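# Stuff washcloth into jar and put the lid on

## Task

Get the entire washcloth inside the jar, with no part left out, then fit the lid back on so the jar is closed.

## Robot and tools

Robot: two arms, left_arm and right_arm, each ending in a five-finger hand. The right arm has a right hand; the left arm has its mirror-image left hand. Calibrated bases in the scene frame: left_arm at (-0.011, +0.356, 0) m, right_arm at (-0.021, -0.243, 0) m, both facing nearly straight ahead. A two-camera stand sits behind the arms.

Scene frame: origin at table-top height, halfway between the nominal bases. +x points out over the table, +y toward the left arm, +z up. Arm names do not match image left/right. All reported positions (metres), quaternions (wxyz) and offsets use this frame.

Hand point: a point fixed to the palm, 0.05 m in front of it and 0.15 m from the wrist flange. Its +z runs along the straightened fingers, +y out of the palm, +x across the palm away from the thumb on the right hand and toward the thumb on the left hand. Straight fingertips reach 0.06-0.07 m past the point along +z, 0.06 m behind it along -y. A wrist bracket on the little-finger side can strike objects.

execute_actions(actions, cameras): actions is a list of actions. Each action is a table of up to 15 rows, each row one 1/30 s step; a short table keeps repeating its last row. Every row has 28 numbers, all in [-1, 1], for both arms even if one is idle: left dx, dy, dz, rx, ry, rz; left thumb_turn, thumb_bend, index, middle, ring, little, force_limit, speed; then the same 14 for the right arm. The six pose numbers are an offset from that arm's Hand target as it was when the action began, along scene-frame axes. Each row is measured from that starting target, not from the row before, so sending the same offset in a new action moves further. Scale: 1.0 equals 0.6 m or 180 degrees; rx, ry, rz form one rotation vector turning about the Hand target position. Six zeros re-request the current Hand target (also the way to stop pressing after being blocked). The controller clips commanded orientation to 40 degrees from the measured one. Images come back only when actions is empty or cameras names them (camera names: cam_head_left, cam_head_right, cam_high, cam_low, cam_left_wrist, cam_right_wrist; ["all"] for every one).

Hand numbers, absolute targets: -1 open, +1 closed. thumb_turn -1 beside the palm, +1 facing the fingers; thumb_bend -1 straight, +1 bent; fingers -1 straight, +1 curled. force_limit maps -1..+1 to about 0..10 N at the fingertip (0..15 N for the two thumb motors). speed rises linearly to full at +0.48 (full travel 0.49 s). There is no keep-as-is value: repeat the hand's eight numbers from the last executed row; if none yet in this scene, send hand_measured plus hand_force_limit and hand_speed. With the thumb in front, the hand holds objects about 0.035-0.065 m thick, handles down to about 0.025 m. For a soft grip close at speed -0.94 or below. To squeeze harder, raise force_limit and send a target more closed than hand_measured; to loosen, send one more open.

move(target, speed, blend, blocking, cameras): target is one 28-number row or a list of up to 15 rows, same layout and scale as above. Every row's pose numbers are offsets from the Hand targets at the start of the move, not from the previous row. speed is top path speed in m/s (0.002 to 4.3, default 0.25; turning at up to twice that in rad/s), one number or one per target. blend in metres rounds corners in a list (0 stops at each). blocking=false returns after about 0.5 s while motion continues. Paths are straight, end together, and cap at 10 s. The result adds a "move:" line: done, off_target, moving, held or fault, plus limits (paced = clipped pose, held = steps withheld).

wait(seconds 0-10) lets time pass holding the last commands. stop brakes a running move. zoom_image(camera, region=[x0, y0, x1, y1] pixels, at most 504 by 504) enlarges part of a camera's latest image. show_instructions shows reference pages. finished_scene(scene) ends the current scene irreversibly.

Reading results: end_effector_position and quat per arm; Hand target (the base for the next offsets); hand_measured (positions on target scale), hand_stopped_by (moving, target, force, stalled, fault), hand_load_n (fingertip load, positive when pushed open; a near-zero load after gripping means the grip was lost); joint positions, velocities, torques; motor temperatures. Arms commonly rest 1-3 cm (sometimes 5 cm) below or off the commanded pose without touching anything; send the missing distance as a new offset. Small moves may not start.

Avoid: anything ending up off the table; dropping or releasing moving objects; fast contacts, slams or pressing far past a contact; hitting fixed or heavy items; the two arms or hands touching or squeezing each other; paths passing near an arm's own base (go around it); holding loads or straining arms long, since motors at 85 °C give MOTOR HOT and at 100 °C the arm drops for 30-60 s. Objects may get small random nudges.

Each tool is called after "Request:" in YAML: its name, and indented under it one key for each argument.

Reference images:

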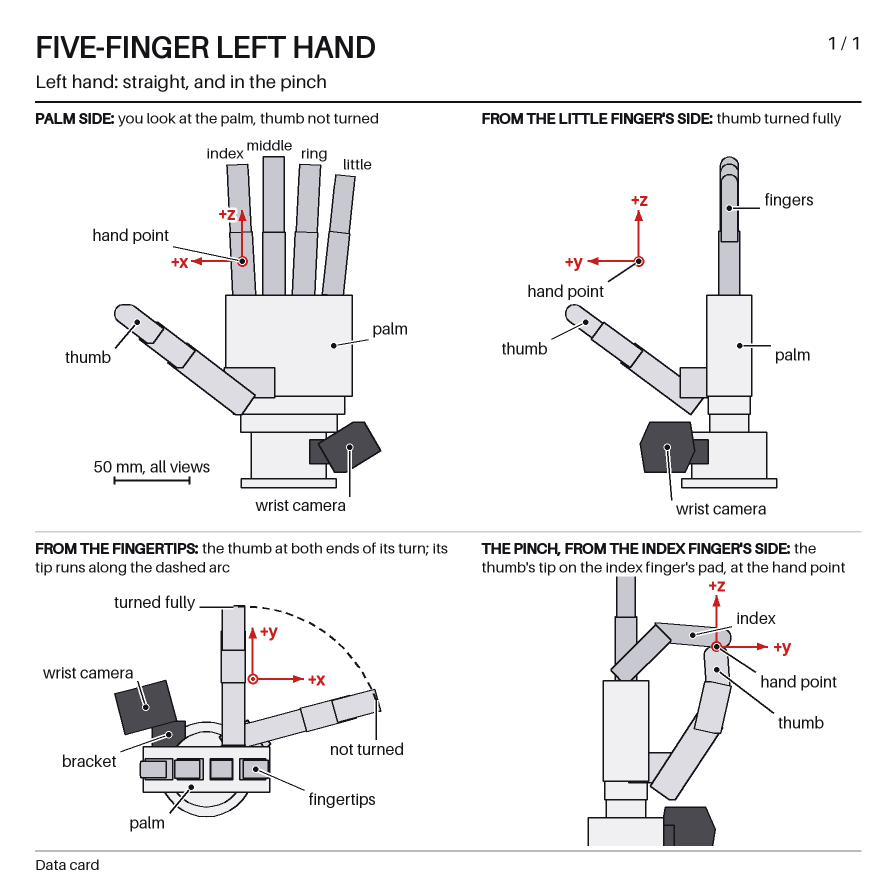

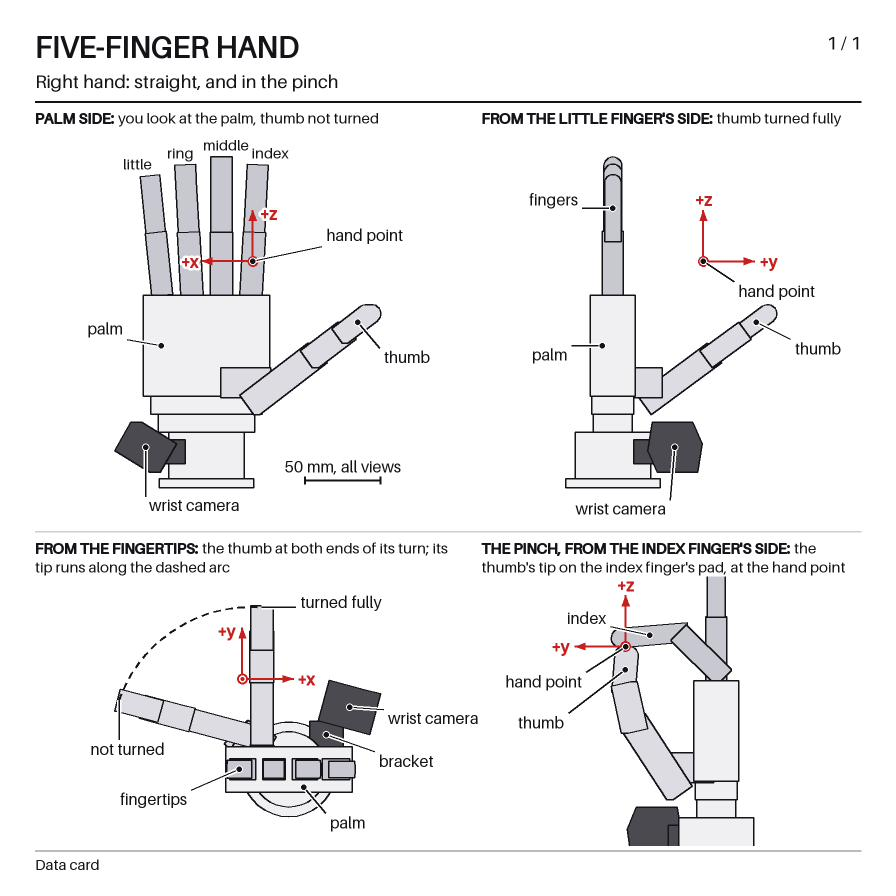

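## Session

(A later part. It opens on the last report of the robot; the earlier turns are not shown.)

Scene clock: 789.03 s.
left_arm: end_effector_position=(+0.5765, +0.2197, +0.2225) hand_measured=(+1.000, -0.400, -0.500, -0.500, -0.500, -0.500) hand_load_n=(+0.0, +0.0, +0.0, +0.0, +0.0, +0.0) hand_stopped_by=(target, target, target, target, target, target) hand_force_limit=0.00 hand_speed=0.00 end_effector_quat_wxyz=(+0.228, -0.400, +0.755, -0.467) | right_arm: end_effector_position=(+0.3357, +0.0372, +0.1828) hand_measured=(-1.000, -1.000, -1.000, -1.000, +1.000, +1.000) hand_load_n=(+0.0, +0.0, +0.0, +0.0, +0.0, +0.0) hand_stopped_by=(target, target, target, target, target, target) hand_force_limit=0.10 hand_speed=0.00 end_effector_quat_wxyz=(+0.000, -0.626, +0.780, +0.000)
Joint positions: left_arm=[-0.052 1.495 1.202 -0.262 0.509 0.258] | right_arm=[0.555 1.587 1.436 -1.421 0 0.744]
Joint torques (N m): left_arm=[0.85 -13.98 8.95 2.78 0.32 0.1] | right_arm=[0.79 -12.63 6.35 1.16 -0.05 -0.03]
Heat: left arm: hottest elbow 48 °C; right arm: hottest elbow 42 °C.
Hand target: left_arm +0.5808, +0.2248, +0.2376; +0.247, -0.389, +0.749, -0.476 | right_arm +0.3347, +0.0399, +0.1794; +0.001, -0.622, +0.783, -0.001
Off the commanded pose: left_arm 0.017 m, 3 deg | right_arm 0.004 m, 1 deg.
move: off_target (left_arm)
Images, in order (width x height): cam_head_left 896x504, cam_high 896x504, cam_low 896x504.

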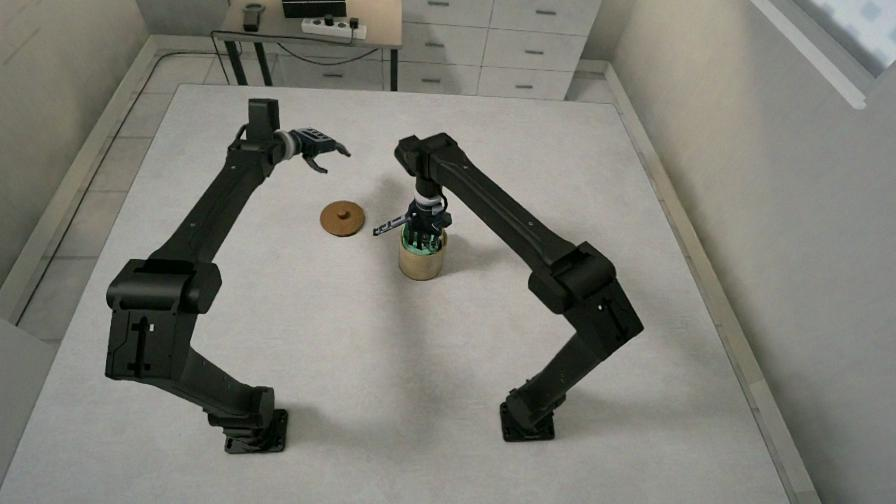

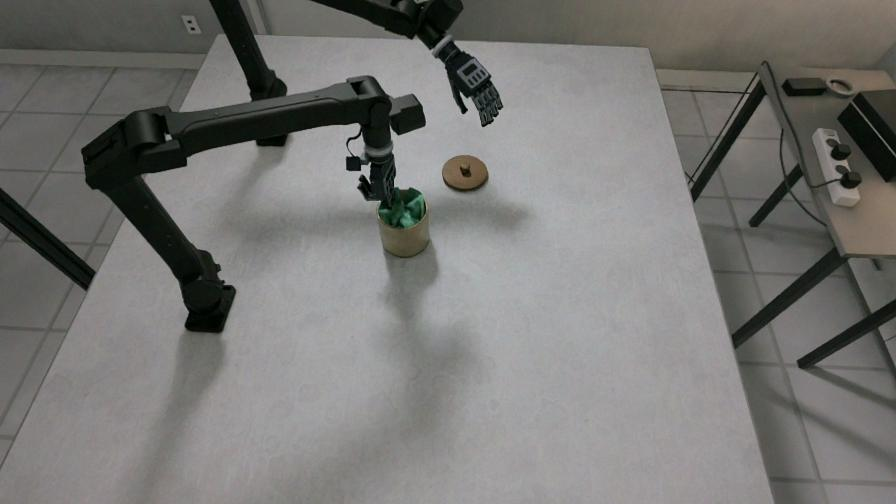

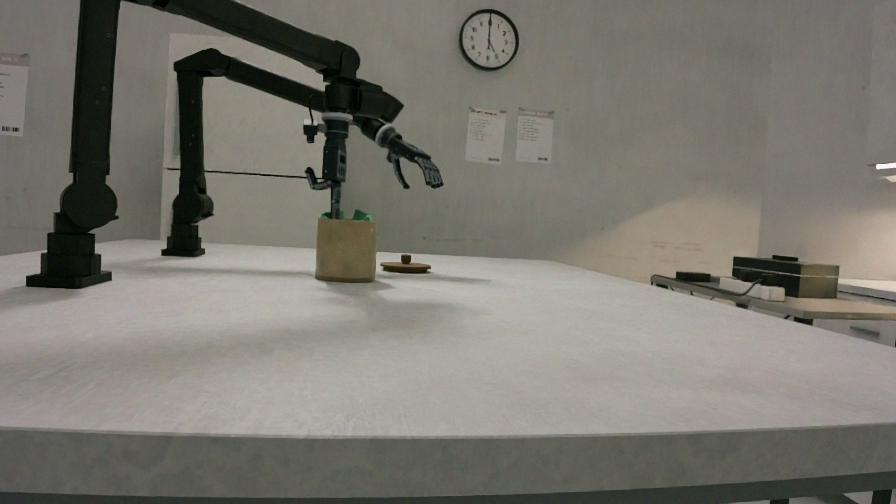

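Request:
move:
  target:
    - [0,0,0,0,0,0,1,-0.4,-0.5,-0.5,-0.5,-0.5,0,0, 0,0,-0.1,0,0,0,-1,-1,-1,-1,1,1,0.1,0]
    - [0,0,0,0,0,0,1,-0.4,-0.5,-0.5,-0.5,-0.5,0,0, 0.045,-0.035,-0.09,0,0,0,-1,-1,-1,-1,1,1,0.1,0]
    - [0,0,0,0,0,0,1,-0.4,-0.5,-0.5,-0.5,-0.5,0,0, 0.05,-0.04,0.16,0,0,0,-1,-1,-1,-1,1,1,0.1,0]
  speed: [0.06,0.05,0.08]
  cameras: ["cam_high","cam_head_left","cam_low"]

Request:
zoom_image:
  camera: "cam_head_left"
  region: [370, 190, 490, 290]

Request:
zoom_image:
  camera: "cam_high"
  region: [360, 150, 500, 280]

Request:
zoom_image:
  camera: "cam_low"
  region: [300, 180, 460, 300]

Scene clock: 805.07 s.
left_arm: end_effector_position=(+0.5765, +0.2197, +0.2225) hand_measured=(+1.000, -0.400, -0.500, -0.500, -0.500, -0.500) hand_load_n=(+0.0, +0.0, +0.0, +0.0, +0.0, +0.0) hand_stopped_by=(target, target, target, target, target, target) hand_force_limit=0.00 hand_speed=0.00 end_effector_quat_wxyz=(+0.228, -0.400, +0.755, -0.467) | right_arm: end_effector_position=(+0.3532, +0.0155, +0.2570) hand_measured=(-1.000, -1.000, -1.000, -1.000, +1.000, +1.000) hand_load_n=(+0.0, +0.0, +0.0, +0.5, +0.0, +0.0) hand_stopped_by=(target, target, target, target, target, target) hand_force_limit=0.10 hand_speed=0.00 end_effector_quat_wxyz=(-0.019, -0.619, +0.785, +0.005)
Joint positions: left_arm=[-0.052 1.495 1.202 -0.262 0.509 0.258] | right_arm=[0.496 1.614 1.661 -1.657 -0.001 0.702]
Joint torques (N m): left_arm=[0.67 -13.16 8.75 2.97 0.36 0.09] | right_arm=[-0.85 -12.98 10.89 0.12 0 -0.3]
Heat: left arm: hottest elbow 48 °C; right arm: hottest elbow 42 °C.
Hand target: left_arm +0.5808, +0.2248, +0.2376; +0.247, -0.389, +0.749, -0.476 | right_arm +0.3648, +0.0158, +0.2754; +0.001, -0.622, +0.783, +0.000
Off the commanded pose: left_arm 0.017 m, 3 deg | right_arm 0.022 m, 2 deg.
move: off_target (left_arm, right_arm)
Images, in order (width x height): cam_head_left 896x504, cam_high 896x504, cam_low 896x504.

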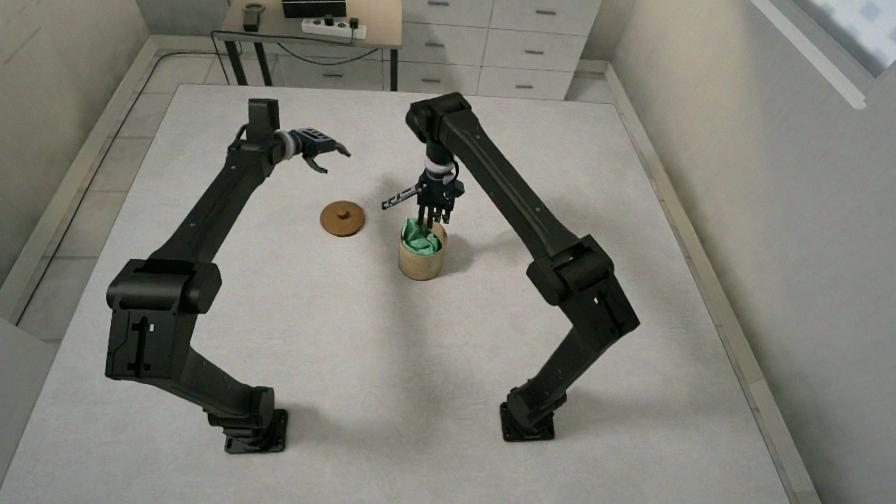

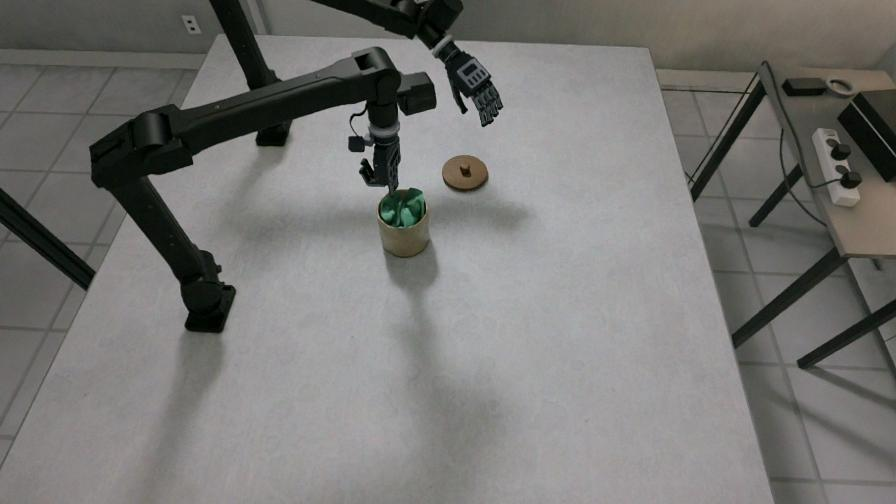

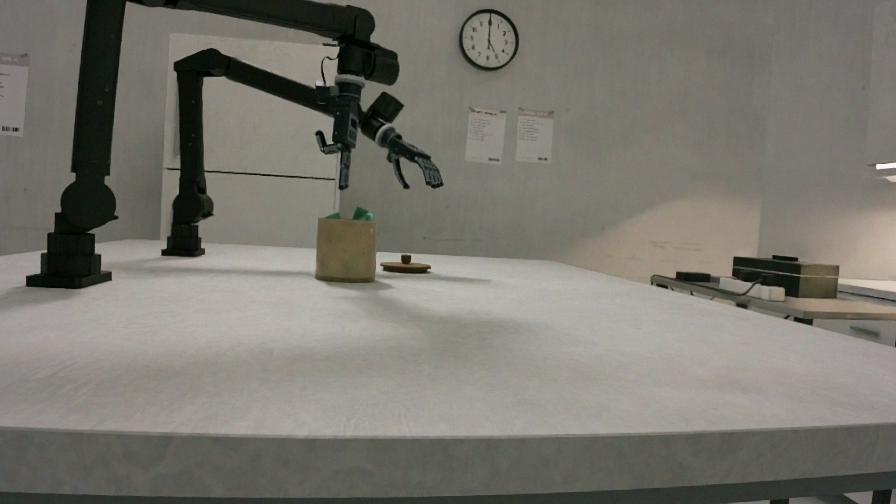

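Scaled by 4.200 from the camera's 896x504 image, which has a finer 1280x720 frame.

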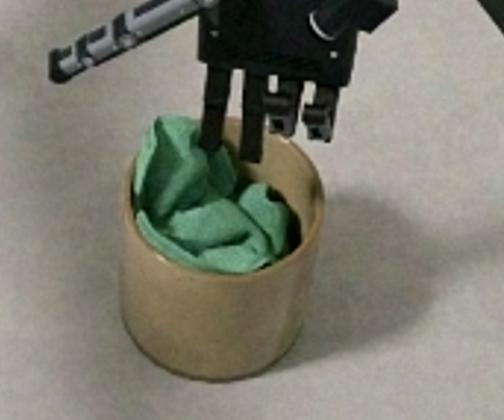

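Scaled by 3.600 from the camera's 896x504 image, which has a finer 1280x720 frame.

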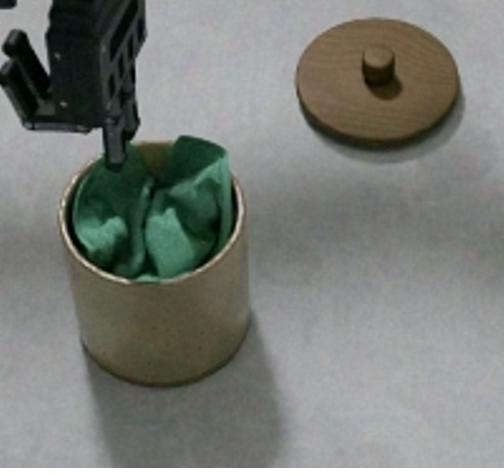

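Scaled by 3.150 from the camera's 896x504 image, which has a finer 1280x720 frame.

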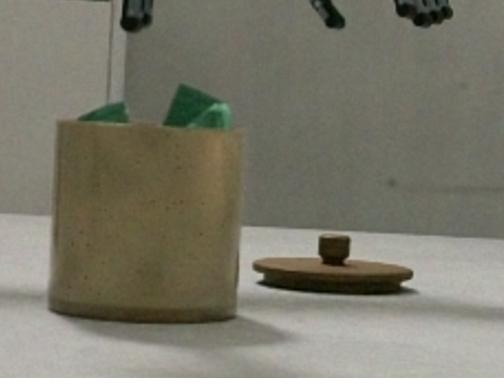

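Request:
move:
  target:
    - [0,0,0,0,0,0,1,-0.4,-0.5,-0.5,-0.5,-0.5,0,0, 0.045,0.041,-0.03,0,0,0,-1,-1,-1,-1,1,1,0.1,0]
    - [0,0,0,0,0,0,1,-0.4,-0.5,-0.5,-0.5,-0.5,0,0, 0.045,0.041,-0.135,0,0,0,-1,-1,-1,-1,1,1,0.1,0]
  speed: 0.07
  blend: [0.02,0]
  cameras: ["cam_high","cam_head_left","cam_low"]

Request:
zoom_image:
  camera: "cam_head_left"
  region: [370, 190, 490, 290]

Request:
zoom_image:
  camera: "cam_low"
  region: [300, 180, 460, 300]

Scene clock: 817.37 s.
left_arm: end_effector_position=(+0.5765, +0.2197, +0.2225) hand_measured=(+1.000, -0.400, -0.500, -0.500, -0.500, -0.500) hand_load_n=(+0.0, +0.0, +0.0, +0.0, +0.0, +0.0) hand_stopped_by=(target, target, target, target, target, target) hand_force_limit=0.00 hand_speed=0.00 end_effector_quat_wxyz=(+0.228, -0.400, +0.755, -0.467) | right_arm: end_effector_position=(+0.3915, +0.0356, +0.2065) hand_measured=(-1.000, -1.000, -1.000, -1.000, +1.000, +1.000) hand_load_n=(+0.0, +0.0, +0.0, +0.0, +0.0, +0.0) hand_stopped_by=(target, target, target, target, target, target) hand_force_limit=0.10 hand_speed=0.00 end_effector_quat_wxyz=(+0.008, -0.620, +0.784, -0.001)
Joint positions: left_arm=[-0.052 1.495 1.202 -0.262 0.509 0.258] | right_arm=[0.498 1.691 1.63 -1.493 -0.001 0.702]
Joint torques (N m): left_arm=[0.67 -13.45 8.8 3.07 0.36 0.05] | right_arm=[0.73 -12.57 6.56 1.18 -0.02 -0.14]
Heat: left arm: hottest elbow 48 °C; right arm: hottest elbow 43 °C.
Hand target: left_arm +0.5808, +0.2248, +0.2376; +0.247, -0.389, +0.749, -0.476 | right_arm +0.3918, +0.0404, +0.1943; +0.001, -0.622, +0.783, +0.000
Off the commanded pose: left_arm 0.017 m, 3 deg | right_arm 0.013 m, 1 deg.
move: off_target (left_arm, right_arm)
Images, in order (width x height): cam_head_left 896x504, cam_high 896x504, cam_low 896x504.

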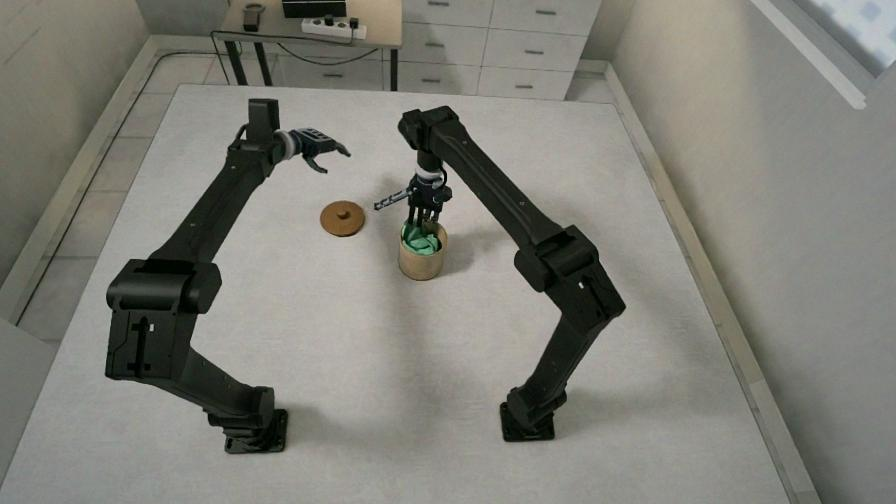

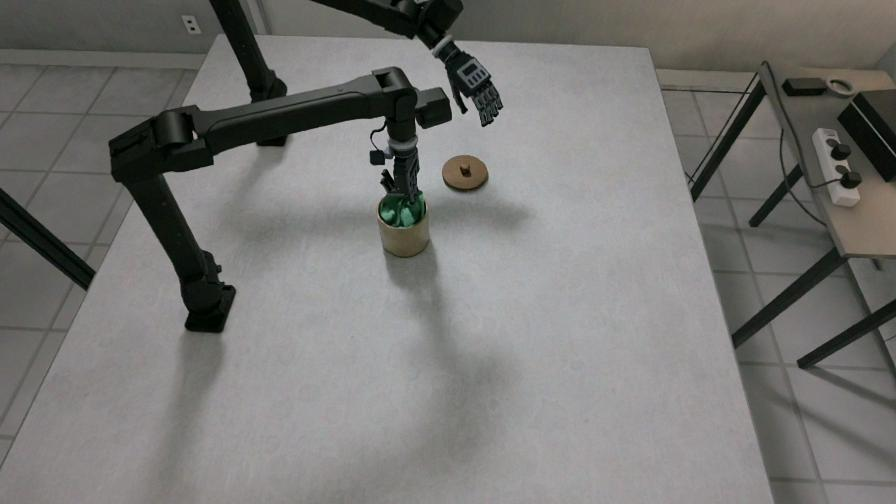

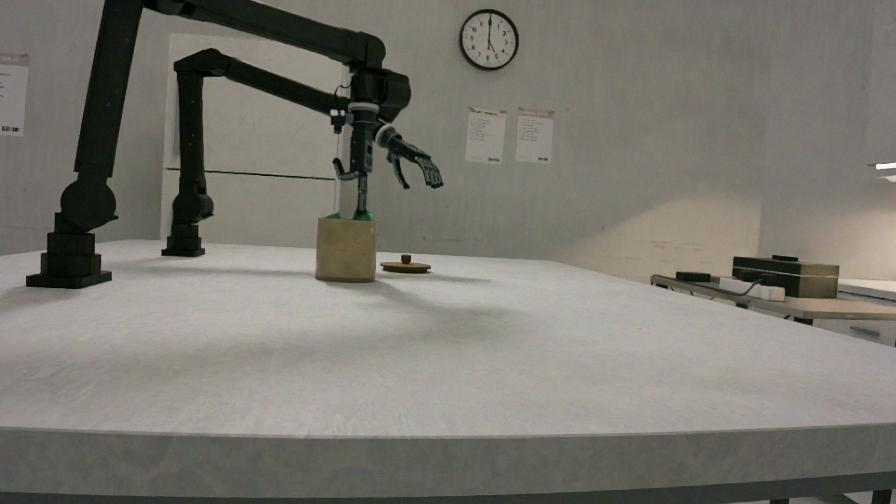

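Scaled by 4.200 from the camera's 896x504 image, which has a finer 1280x720 frame.

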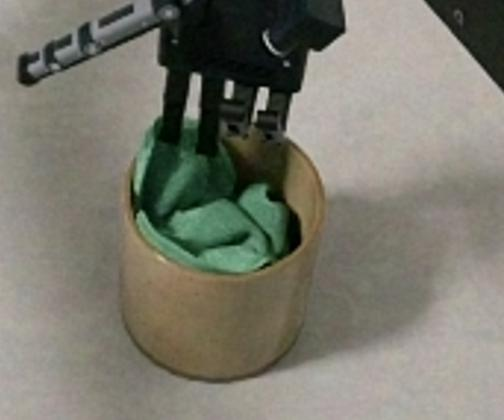

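Scaled by 3.150 from the camera's 896x504 image, which has a finer 1280x720 frame.

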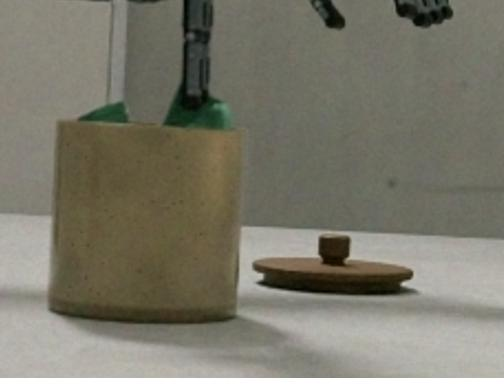

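Request:
move:
  target:
    - [0,0,0,0,0,0,1,-0.4,-0.5,-0.5,-0.5,-0.5,0,0, -0.008,-0.003,-0.05,0,0,0,-1,-1,-1,-1,1,1,0.1,0]
    - [0,0,0,0,0,0,1,-0.4,-0.5,-0.5,-0.5,-0.5,0,0, -0.008,-0.003,-0.12,0,0,0,-1,-1,-1,-1,1,1,0.1,0]
    - [0,0,0,0,0,0,1,-0.4,-0.5,-0.5,-0.5,-0.5,0,0, -0.025,-0.05,-0.11,0,0,0,-1,-1,-1,-1,1,1,0.1,0]
    - [0,0,0,0,0,0,1,-0.4,-0.5,-0.5,-0.5,-0.5,0,0, -0.03,-0.055,0.13,0,0,0,-1,-1,-1,-1,1,1,0.1,0]
  speed: [0.06,0.06,0.05,0.08]
  blend: [0.02,0,0,0]
  cameras: ["cam_high","cam_head_left","cam_low"]

Request:
zoom_image:
  camera: "cam_head_left"
  region: [370, 190, 490, 290]

Request:
zoom_image:
  camera: "cam_high"
  region: [360, 150, 500, 280]

Request:
zoom_image:
  camera: "cam_low"
  region: [300, 180, 460, 300]

Scene clock: 838.67 s.
left_arm: end_effector_position=(+0.5765, +0.2197, +0.2225) hand_measured=(+1.000, -0.400, -0.500, -0.500, -0.500, -0.500) hand_load_n=(+0.0, +0.0, +0.0, +0.0, +0.0, +0.0) hand_stopped_by=(target, target, target, target, target, target) hand_force_limit=0.00 hand_speed=0.00 end_effector_quat_wxyz=(+0.228, -0.400, +0.755, -0.467) | right_arm: end_effector_position=(+0.3634, +0.0082, +0.2471) hand_measured=(-1.000, -1.000, -1.000, -1.000, +1.000, +1.000) hand_load_n=(+0.0, +0.0, +0.0, +0.0, +0.5, +0.0) hand_stopped_by=(target, target, target, target, target, target) hand_force_limit=0.10 hand_speed=0.00 end_effector_quat_wxyz=(-0.027, -0.619, +0.785, +0.007)
Joint positions: left_arm=[-0.052 1.495 1.202 -0.262 0.509 0.258] | right_arm=[0.473 1.641 1.666 -1.651 -0.001 0.679]
Joint torques (N m): left_arm=[1.49 -14.15 8.59 3.14 0.35 0.09] | right_arm=[-0.79 -14.68 10.88 0.14 0 -0.31]
Heat: left arm: hottest elbow 48 °C; right arm: hottest elbow 43 °C.
Hand target: left_arm +0.5808, +0.2248, +0.2376; +0.247, -0.389, +0.749, -0.476 | right_arm +0.3737, +0.0074, +0.2723; +0.001, -0.622, +0.783, -0.001
Off the commanded pose: left_arm 0.017 m, 3 deg | right_arm 0.027 m, 3 deg.
move: off_target (left_arm, right_arm); blend cut to 0.0153 m at target 1
Images, in order (width x height): cam_head_left 896x504, cam_high 896x504, cam_low 896x504.

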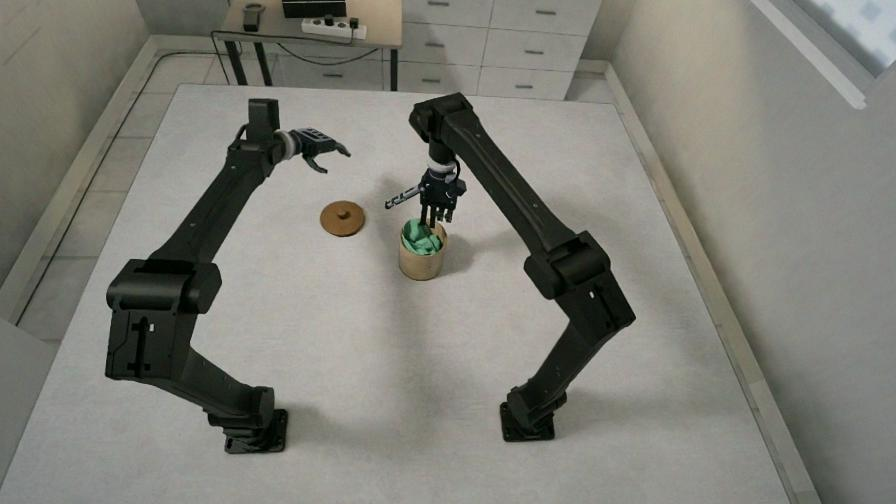

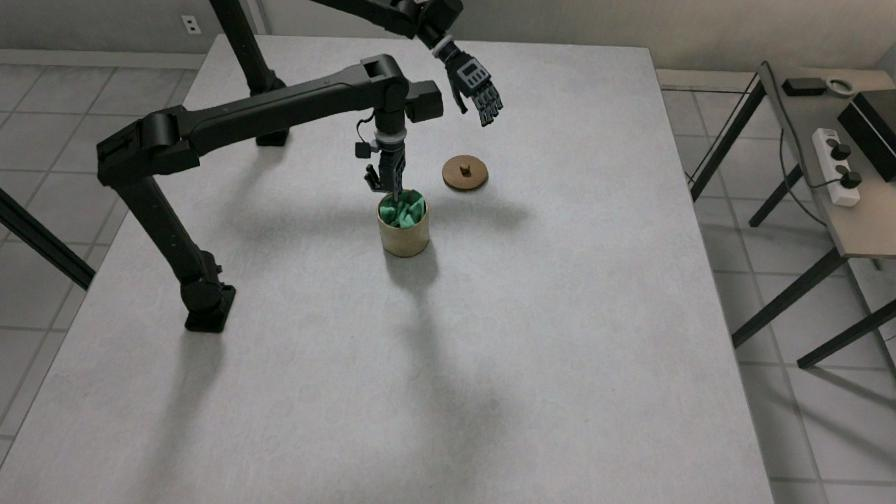

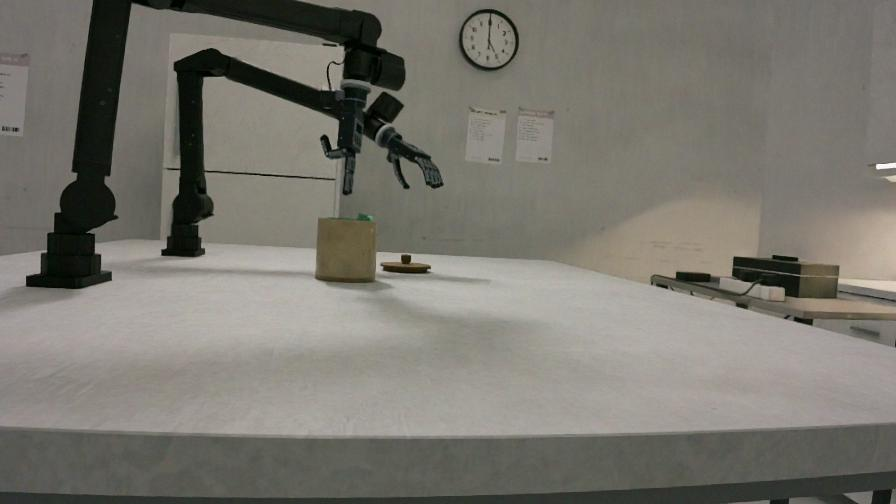

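Scaled by 4.200 from the camera's 896x504 image, which has a finer 1280x720 frame.

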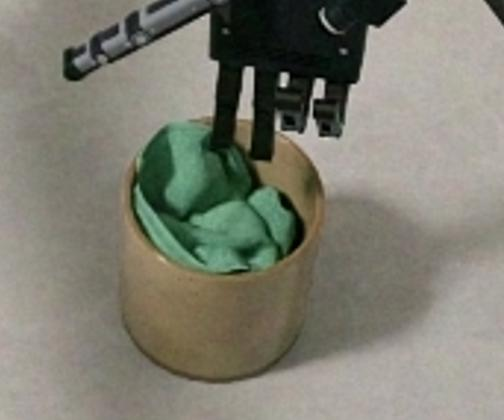

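Scaled by 3.600 from the camera's 896x504 image, which has a finer 1280x720 frame.

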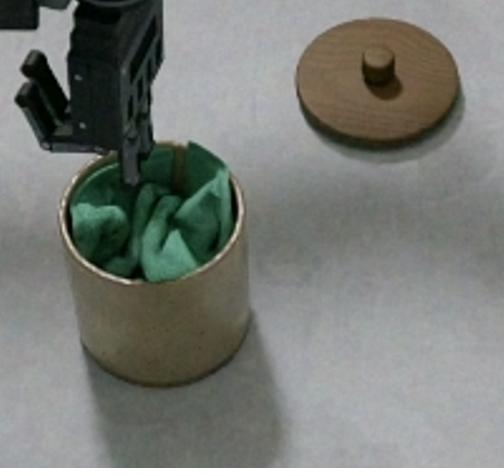

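Scaled by 3.150 from the camera's 896x504 image, which has a finer 1280x720 frame.

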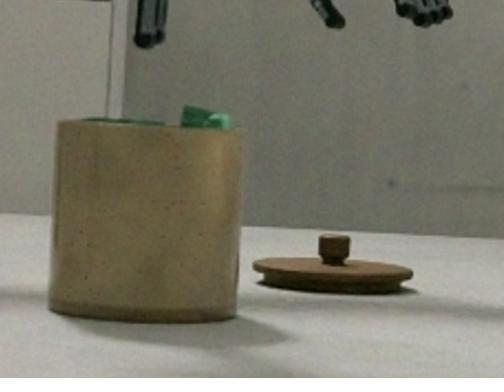

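Request:
move:
  target:
    - [0,0,0,0,0,0,1,-0.4,-0.5,-0.5,-0.5,-0.5,0,0, 0.046,0.024,-0.03,0,0,0,-1,-1,-1,-1,1,1,0.1,0]
    - [0,0,0,0,0,0,1,-0.4,-0.5,-0.5,-0.5,-0.5,0,0, 0.046,0.024,-0.14,0,0,0,-1,-1,-1,-1,1,1,0.1,0]
  speed: 0.07
  blend: [0.02,0]
  cameras: ["cam_high","cam_head_left","cam_low"]

Request:
zoom_image:
  camera: "cam_head_left"
  region: [370, 190, 490, 290]

Request:
zoom_image:
  camera: "cam_high"
  region: [360, 150, 500, 280]

Request:
zoom_image:
  camera: "cam_low"
  region: [300, 180, 460, 300]

Scene clock: 859.13 s.
left_arm: end_effector_position=(+0.5765, +0.2197, +0.2225) hand_measured=(+1.000, -0.400, -0.500, -0.500, -0.500, -0.500) hand_load_n=(+0.0, +0.0, +0.0, +0.0, +0.0, +0.0) hand_stopped_by=(target, target, target, target, target, target) hand_force_limit=0.00 hand_speed=0.00 end_effector_quat_wxyz=(+0.228, -0.400, +0.755, -0.467) | right_arm: end_effector_position=(+0.3978, +0.0245, +0.2008) hand_measured=(-1.000, -1.000, -1.000, -1.000, +1.000, +1.000) hand_load_n=(+0.0, +0.0, +0.0, +0.0, +0.0, +0.0) hand_stopped_by=(target, target, target, target, target, target) hand_force_limit=0.10 hand_speed=0.00 end_effector_quat_wxyz=(+0.009, -0.620, +0.785, -0.002)
Joint positions: left_arm=[-0.052 1.495 1.202 -0.262 0.509 0.258] | right_arm=[0.473 1.693 1.618 -1.478 0 0.679]
Joint torques (N m): left_arm=[0.15 -13.74 8.88 2.8 0.31 0.09] | right_arm=[-0.67 -12.57 6.54 1.17 -0.04 -0.29]
Heat: left arm: hottest elbow 48 °C; right arm: hottest elbow 45 °C.
Hand target: left_arm +0.5808, +0.2248, +0.2376; +0.247, -0.389, +0.749, -0.476 | right_arm +0.4014, +0.0219, +0.1884; +0.001, -0.622, +0.783, -0.001
Off the commanded pose: left_arm 0.017 m, 3 deg | right_arm 0.013 m, 1 deg.
move: off_target (left_arm, right_arm); blend cut to 0.0184 m at target 1
Images, in order (width x height): cam_head_left 896x504, cam_high 896x504, cam_low 896x504.

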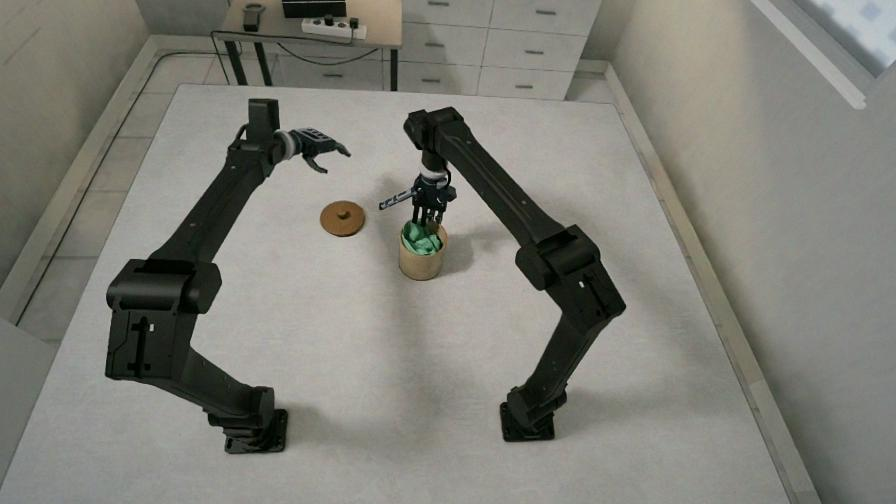

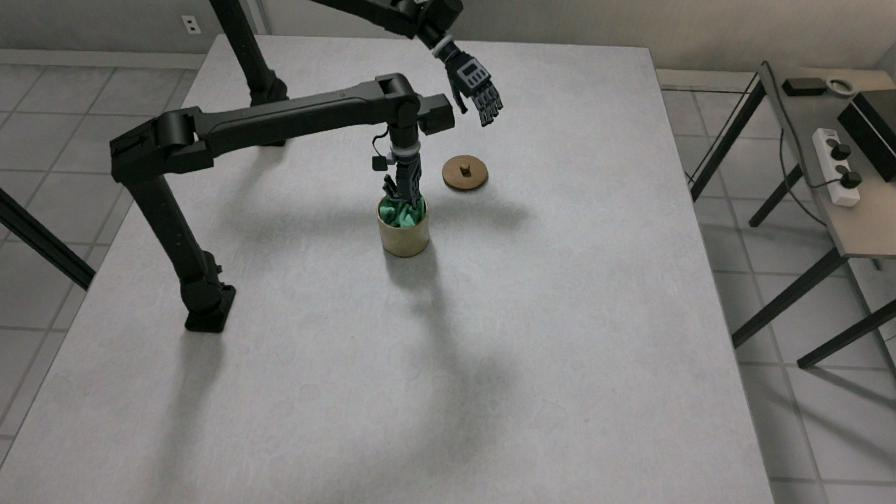

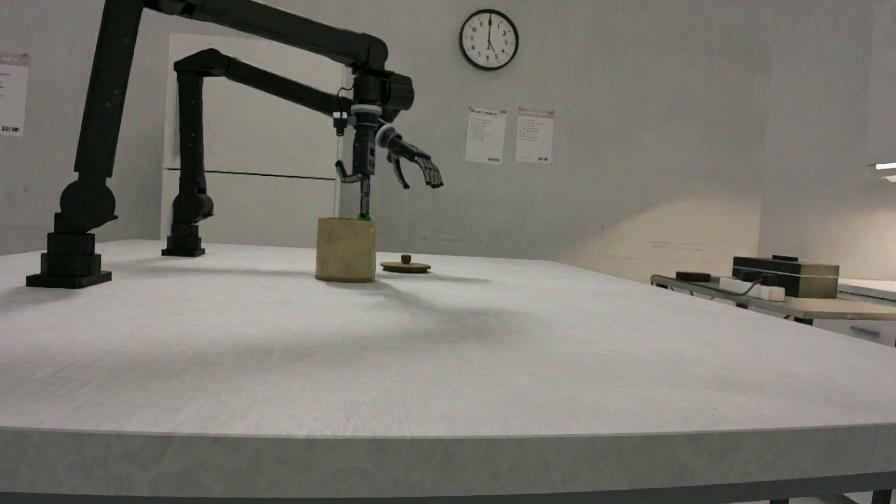

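Scaled by 4.200 from the camera's 896x504 image, which has a finer 1280x720 frame.

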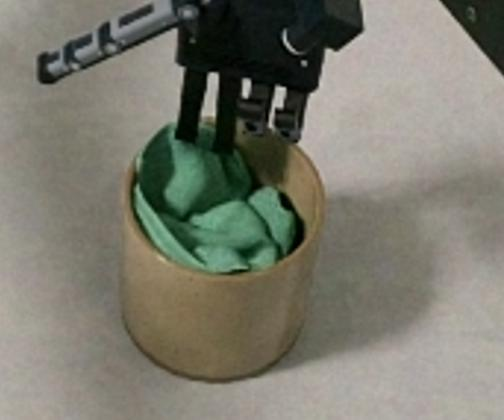

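Scaled by 3.600 from the camera's 896x504 image, which has a finer 1280x720 frame.

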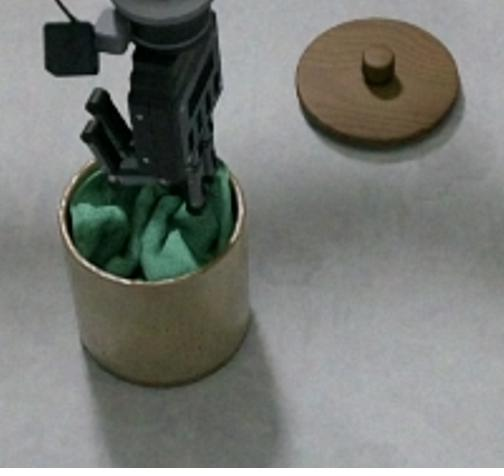

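Scaled by 3.150 from the camera's 896x504 image, which has a finer 1280x720 frame.

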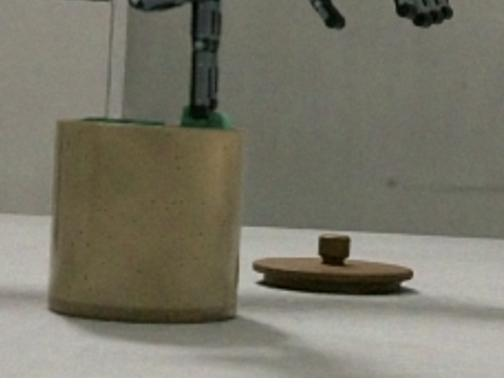

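Request:
move:
  target:
    - [0,0,0,0,0,0,1,-0.4,-0.5,-0.5,-0.5,-0.5,0,0, -0.003,-0.003,-0.05,0,0,0,-1,-1,-1,-1,1,1,0.1,0]
    - [0,0,0,0,0,0,1,-0.4,-0.5,-0.5,-0.5,-0.5,0,0, -0.003,-0.003,-0.11,0,0,0,-1,-1,-1,-1,1,1,0.1,0]
    - [0,0,0,0,0,0,1,-0.4,-0.5,-0.5,-0.5,-0.5,0,0, -0.05,-0.025,-0.1,0,0,0,-1,-1,-1,-1,1,1,0.1,0]
    - [0,0,0,0,0,0,1,-0.4,-0.5,-0.5,-0.5,-0.5,0,0, -0.06,-0.03,0.16,0,0,0,-1,-1,-1,-1,1,1,0.1,0]
  speed: [0.06,0.06,0.05,0.08]
  blend: [0.02,0,0,0]
  cameras: ["cam_high","cam_head_left","cam_low"]

Request:
zoom_image:
  camera: "cam_head_left"
  region: [370, 190, 490, 290]

Request:
zoom_image:
  camera: "cam_high"
  region: [360, 150, 500, 280]

Request:
zoom_image:
  camera: "cam_low"
  region: [300, 180, 460, 300]

Scene clock: 874.93 s.
left_arm: end_effector_position=(+0.5765, +0.2197, +0.2225) hand_measured=(+1.000, -0.400, -0.500, -0.500, -0.500, -0.500) hand_load_n=(+0.0, +0.0, +0.0, +0.0, +0.0, +0.0) hand_stopped_by=(target, target, target, target, target, target) hand_force_limit=0.00 hand_speed=0.00 end_effector_quat_wxyz=(+0.228, -0.400, +0.755, -0.467) | right_arm: end_effector_position=(+0.3560, +0.0040, +0.2597) hand_measured=(-1.000, -1.000, -1.000, -1.000, +1.000, +1.000) hand_load_n=(+0.0, +0.0, +0.0, +0.0, +0.0, +0.0) hand_stopped_by=(target, target, target, target, target, target) hand_force_limit=0.10 hand_speed=0.00 end_effector_quat_wxyz=(-0.026, -0.619, +0.785, +0.006)
Joint positions: left_arm=[-0.052 1.495 1.202 -0.262 0.509 0.258] | right_arm=[0.472 1.619 1.672 -1.679 0 0.678]
Joint torques (N m): left_arm=[2.2 -14.15 8.88 2.76 0.29 0.13] | right_arm=[-0.67 -14.27 10.84 0.12 -0.03 -0.3]
Heat: left arm: hottest elbow 48 °C; right arm: hottest elbow 43 °C.
Hand target: left_arm +0.5808, +0.2248, +0.2376; +0.247, -0.389, +0.749, -0.476 | right_arm +0.3654, +0.0038, +0.2844; +0.001, -0.622, +0.783, +0.000
Off the commanded pose: left_arm 0.017 m, 3 deg | right_arm 0.026 m, 3 deg.
move: off_target (left_arm, right_arm); blend cut to 0.0151 m at target 1
Images, in order (width x height): cam_head_left 896x504, cam_high 896x504, cam_low 896x504.

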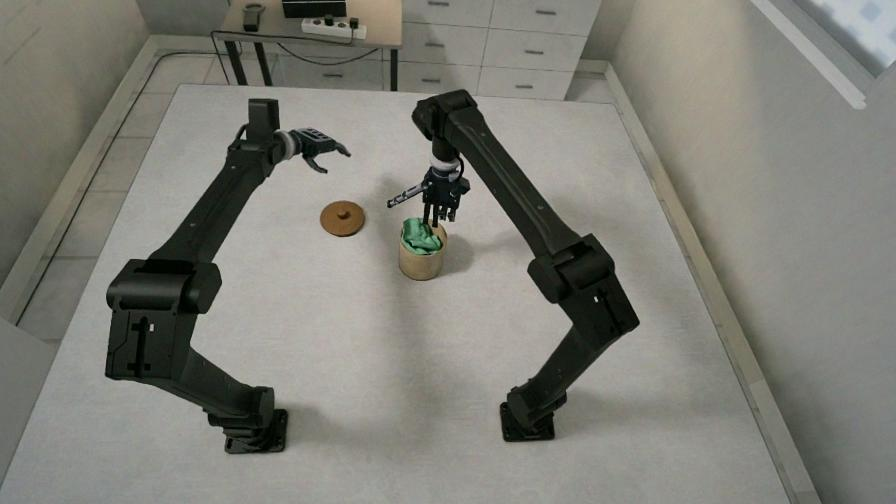

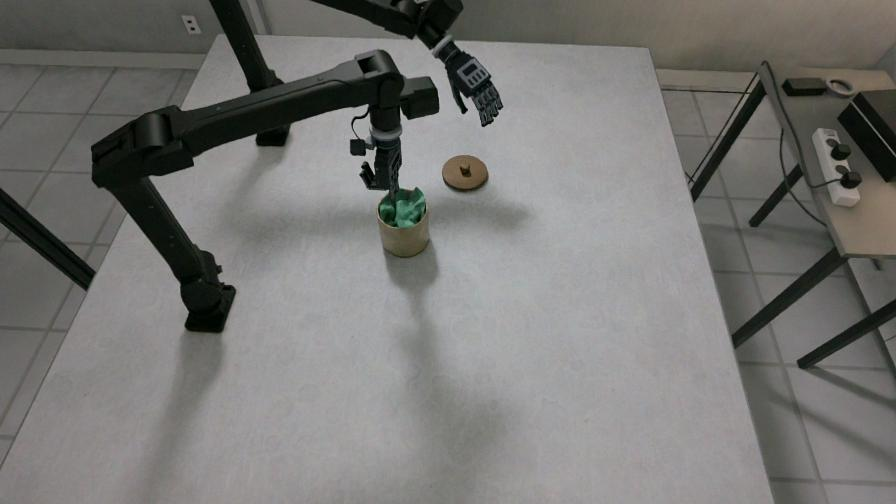

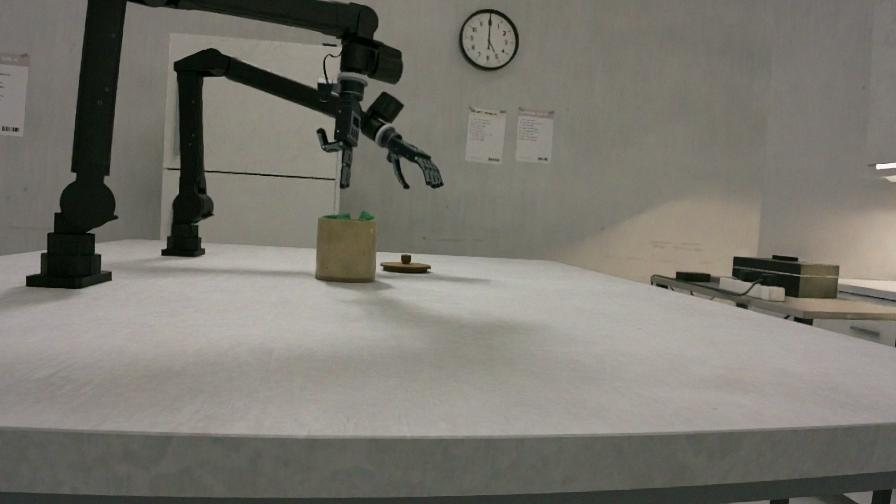

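Scaled by 4.200 from the camera's 896x504 image, which has a finer 1280x720 frame.

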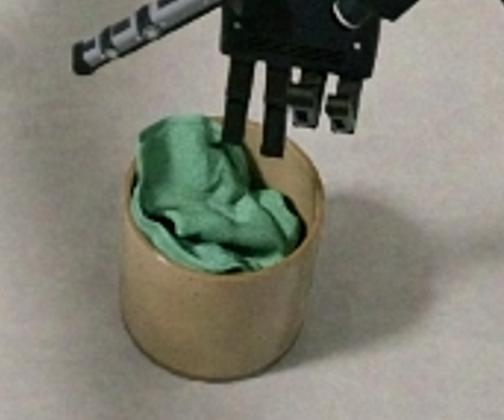

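Scaled by 3.600 from the camera's 896x504 image, which has a finer 1280x720 frame.

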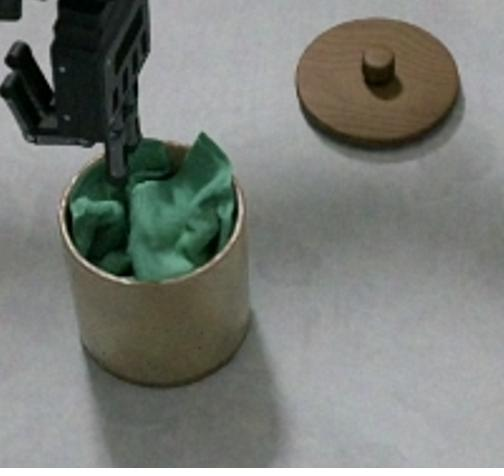

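Scaled by 3.150 from the camera's 896x504 image, which has a finer 1280x720 frame.

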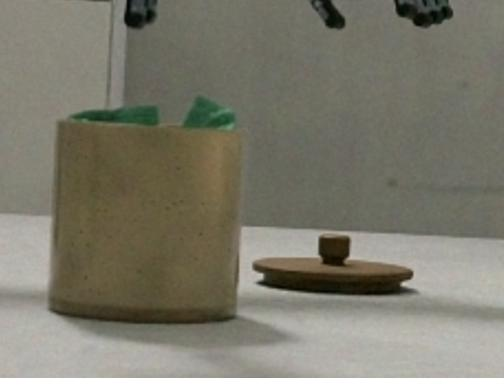

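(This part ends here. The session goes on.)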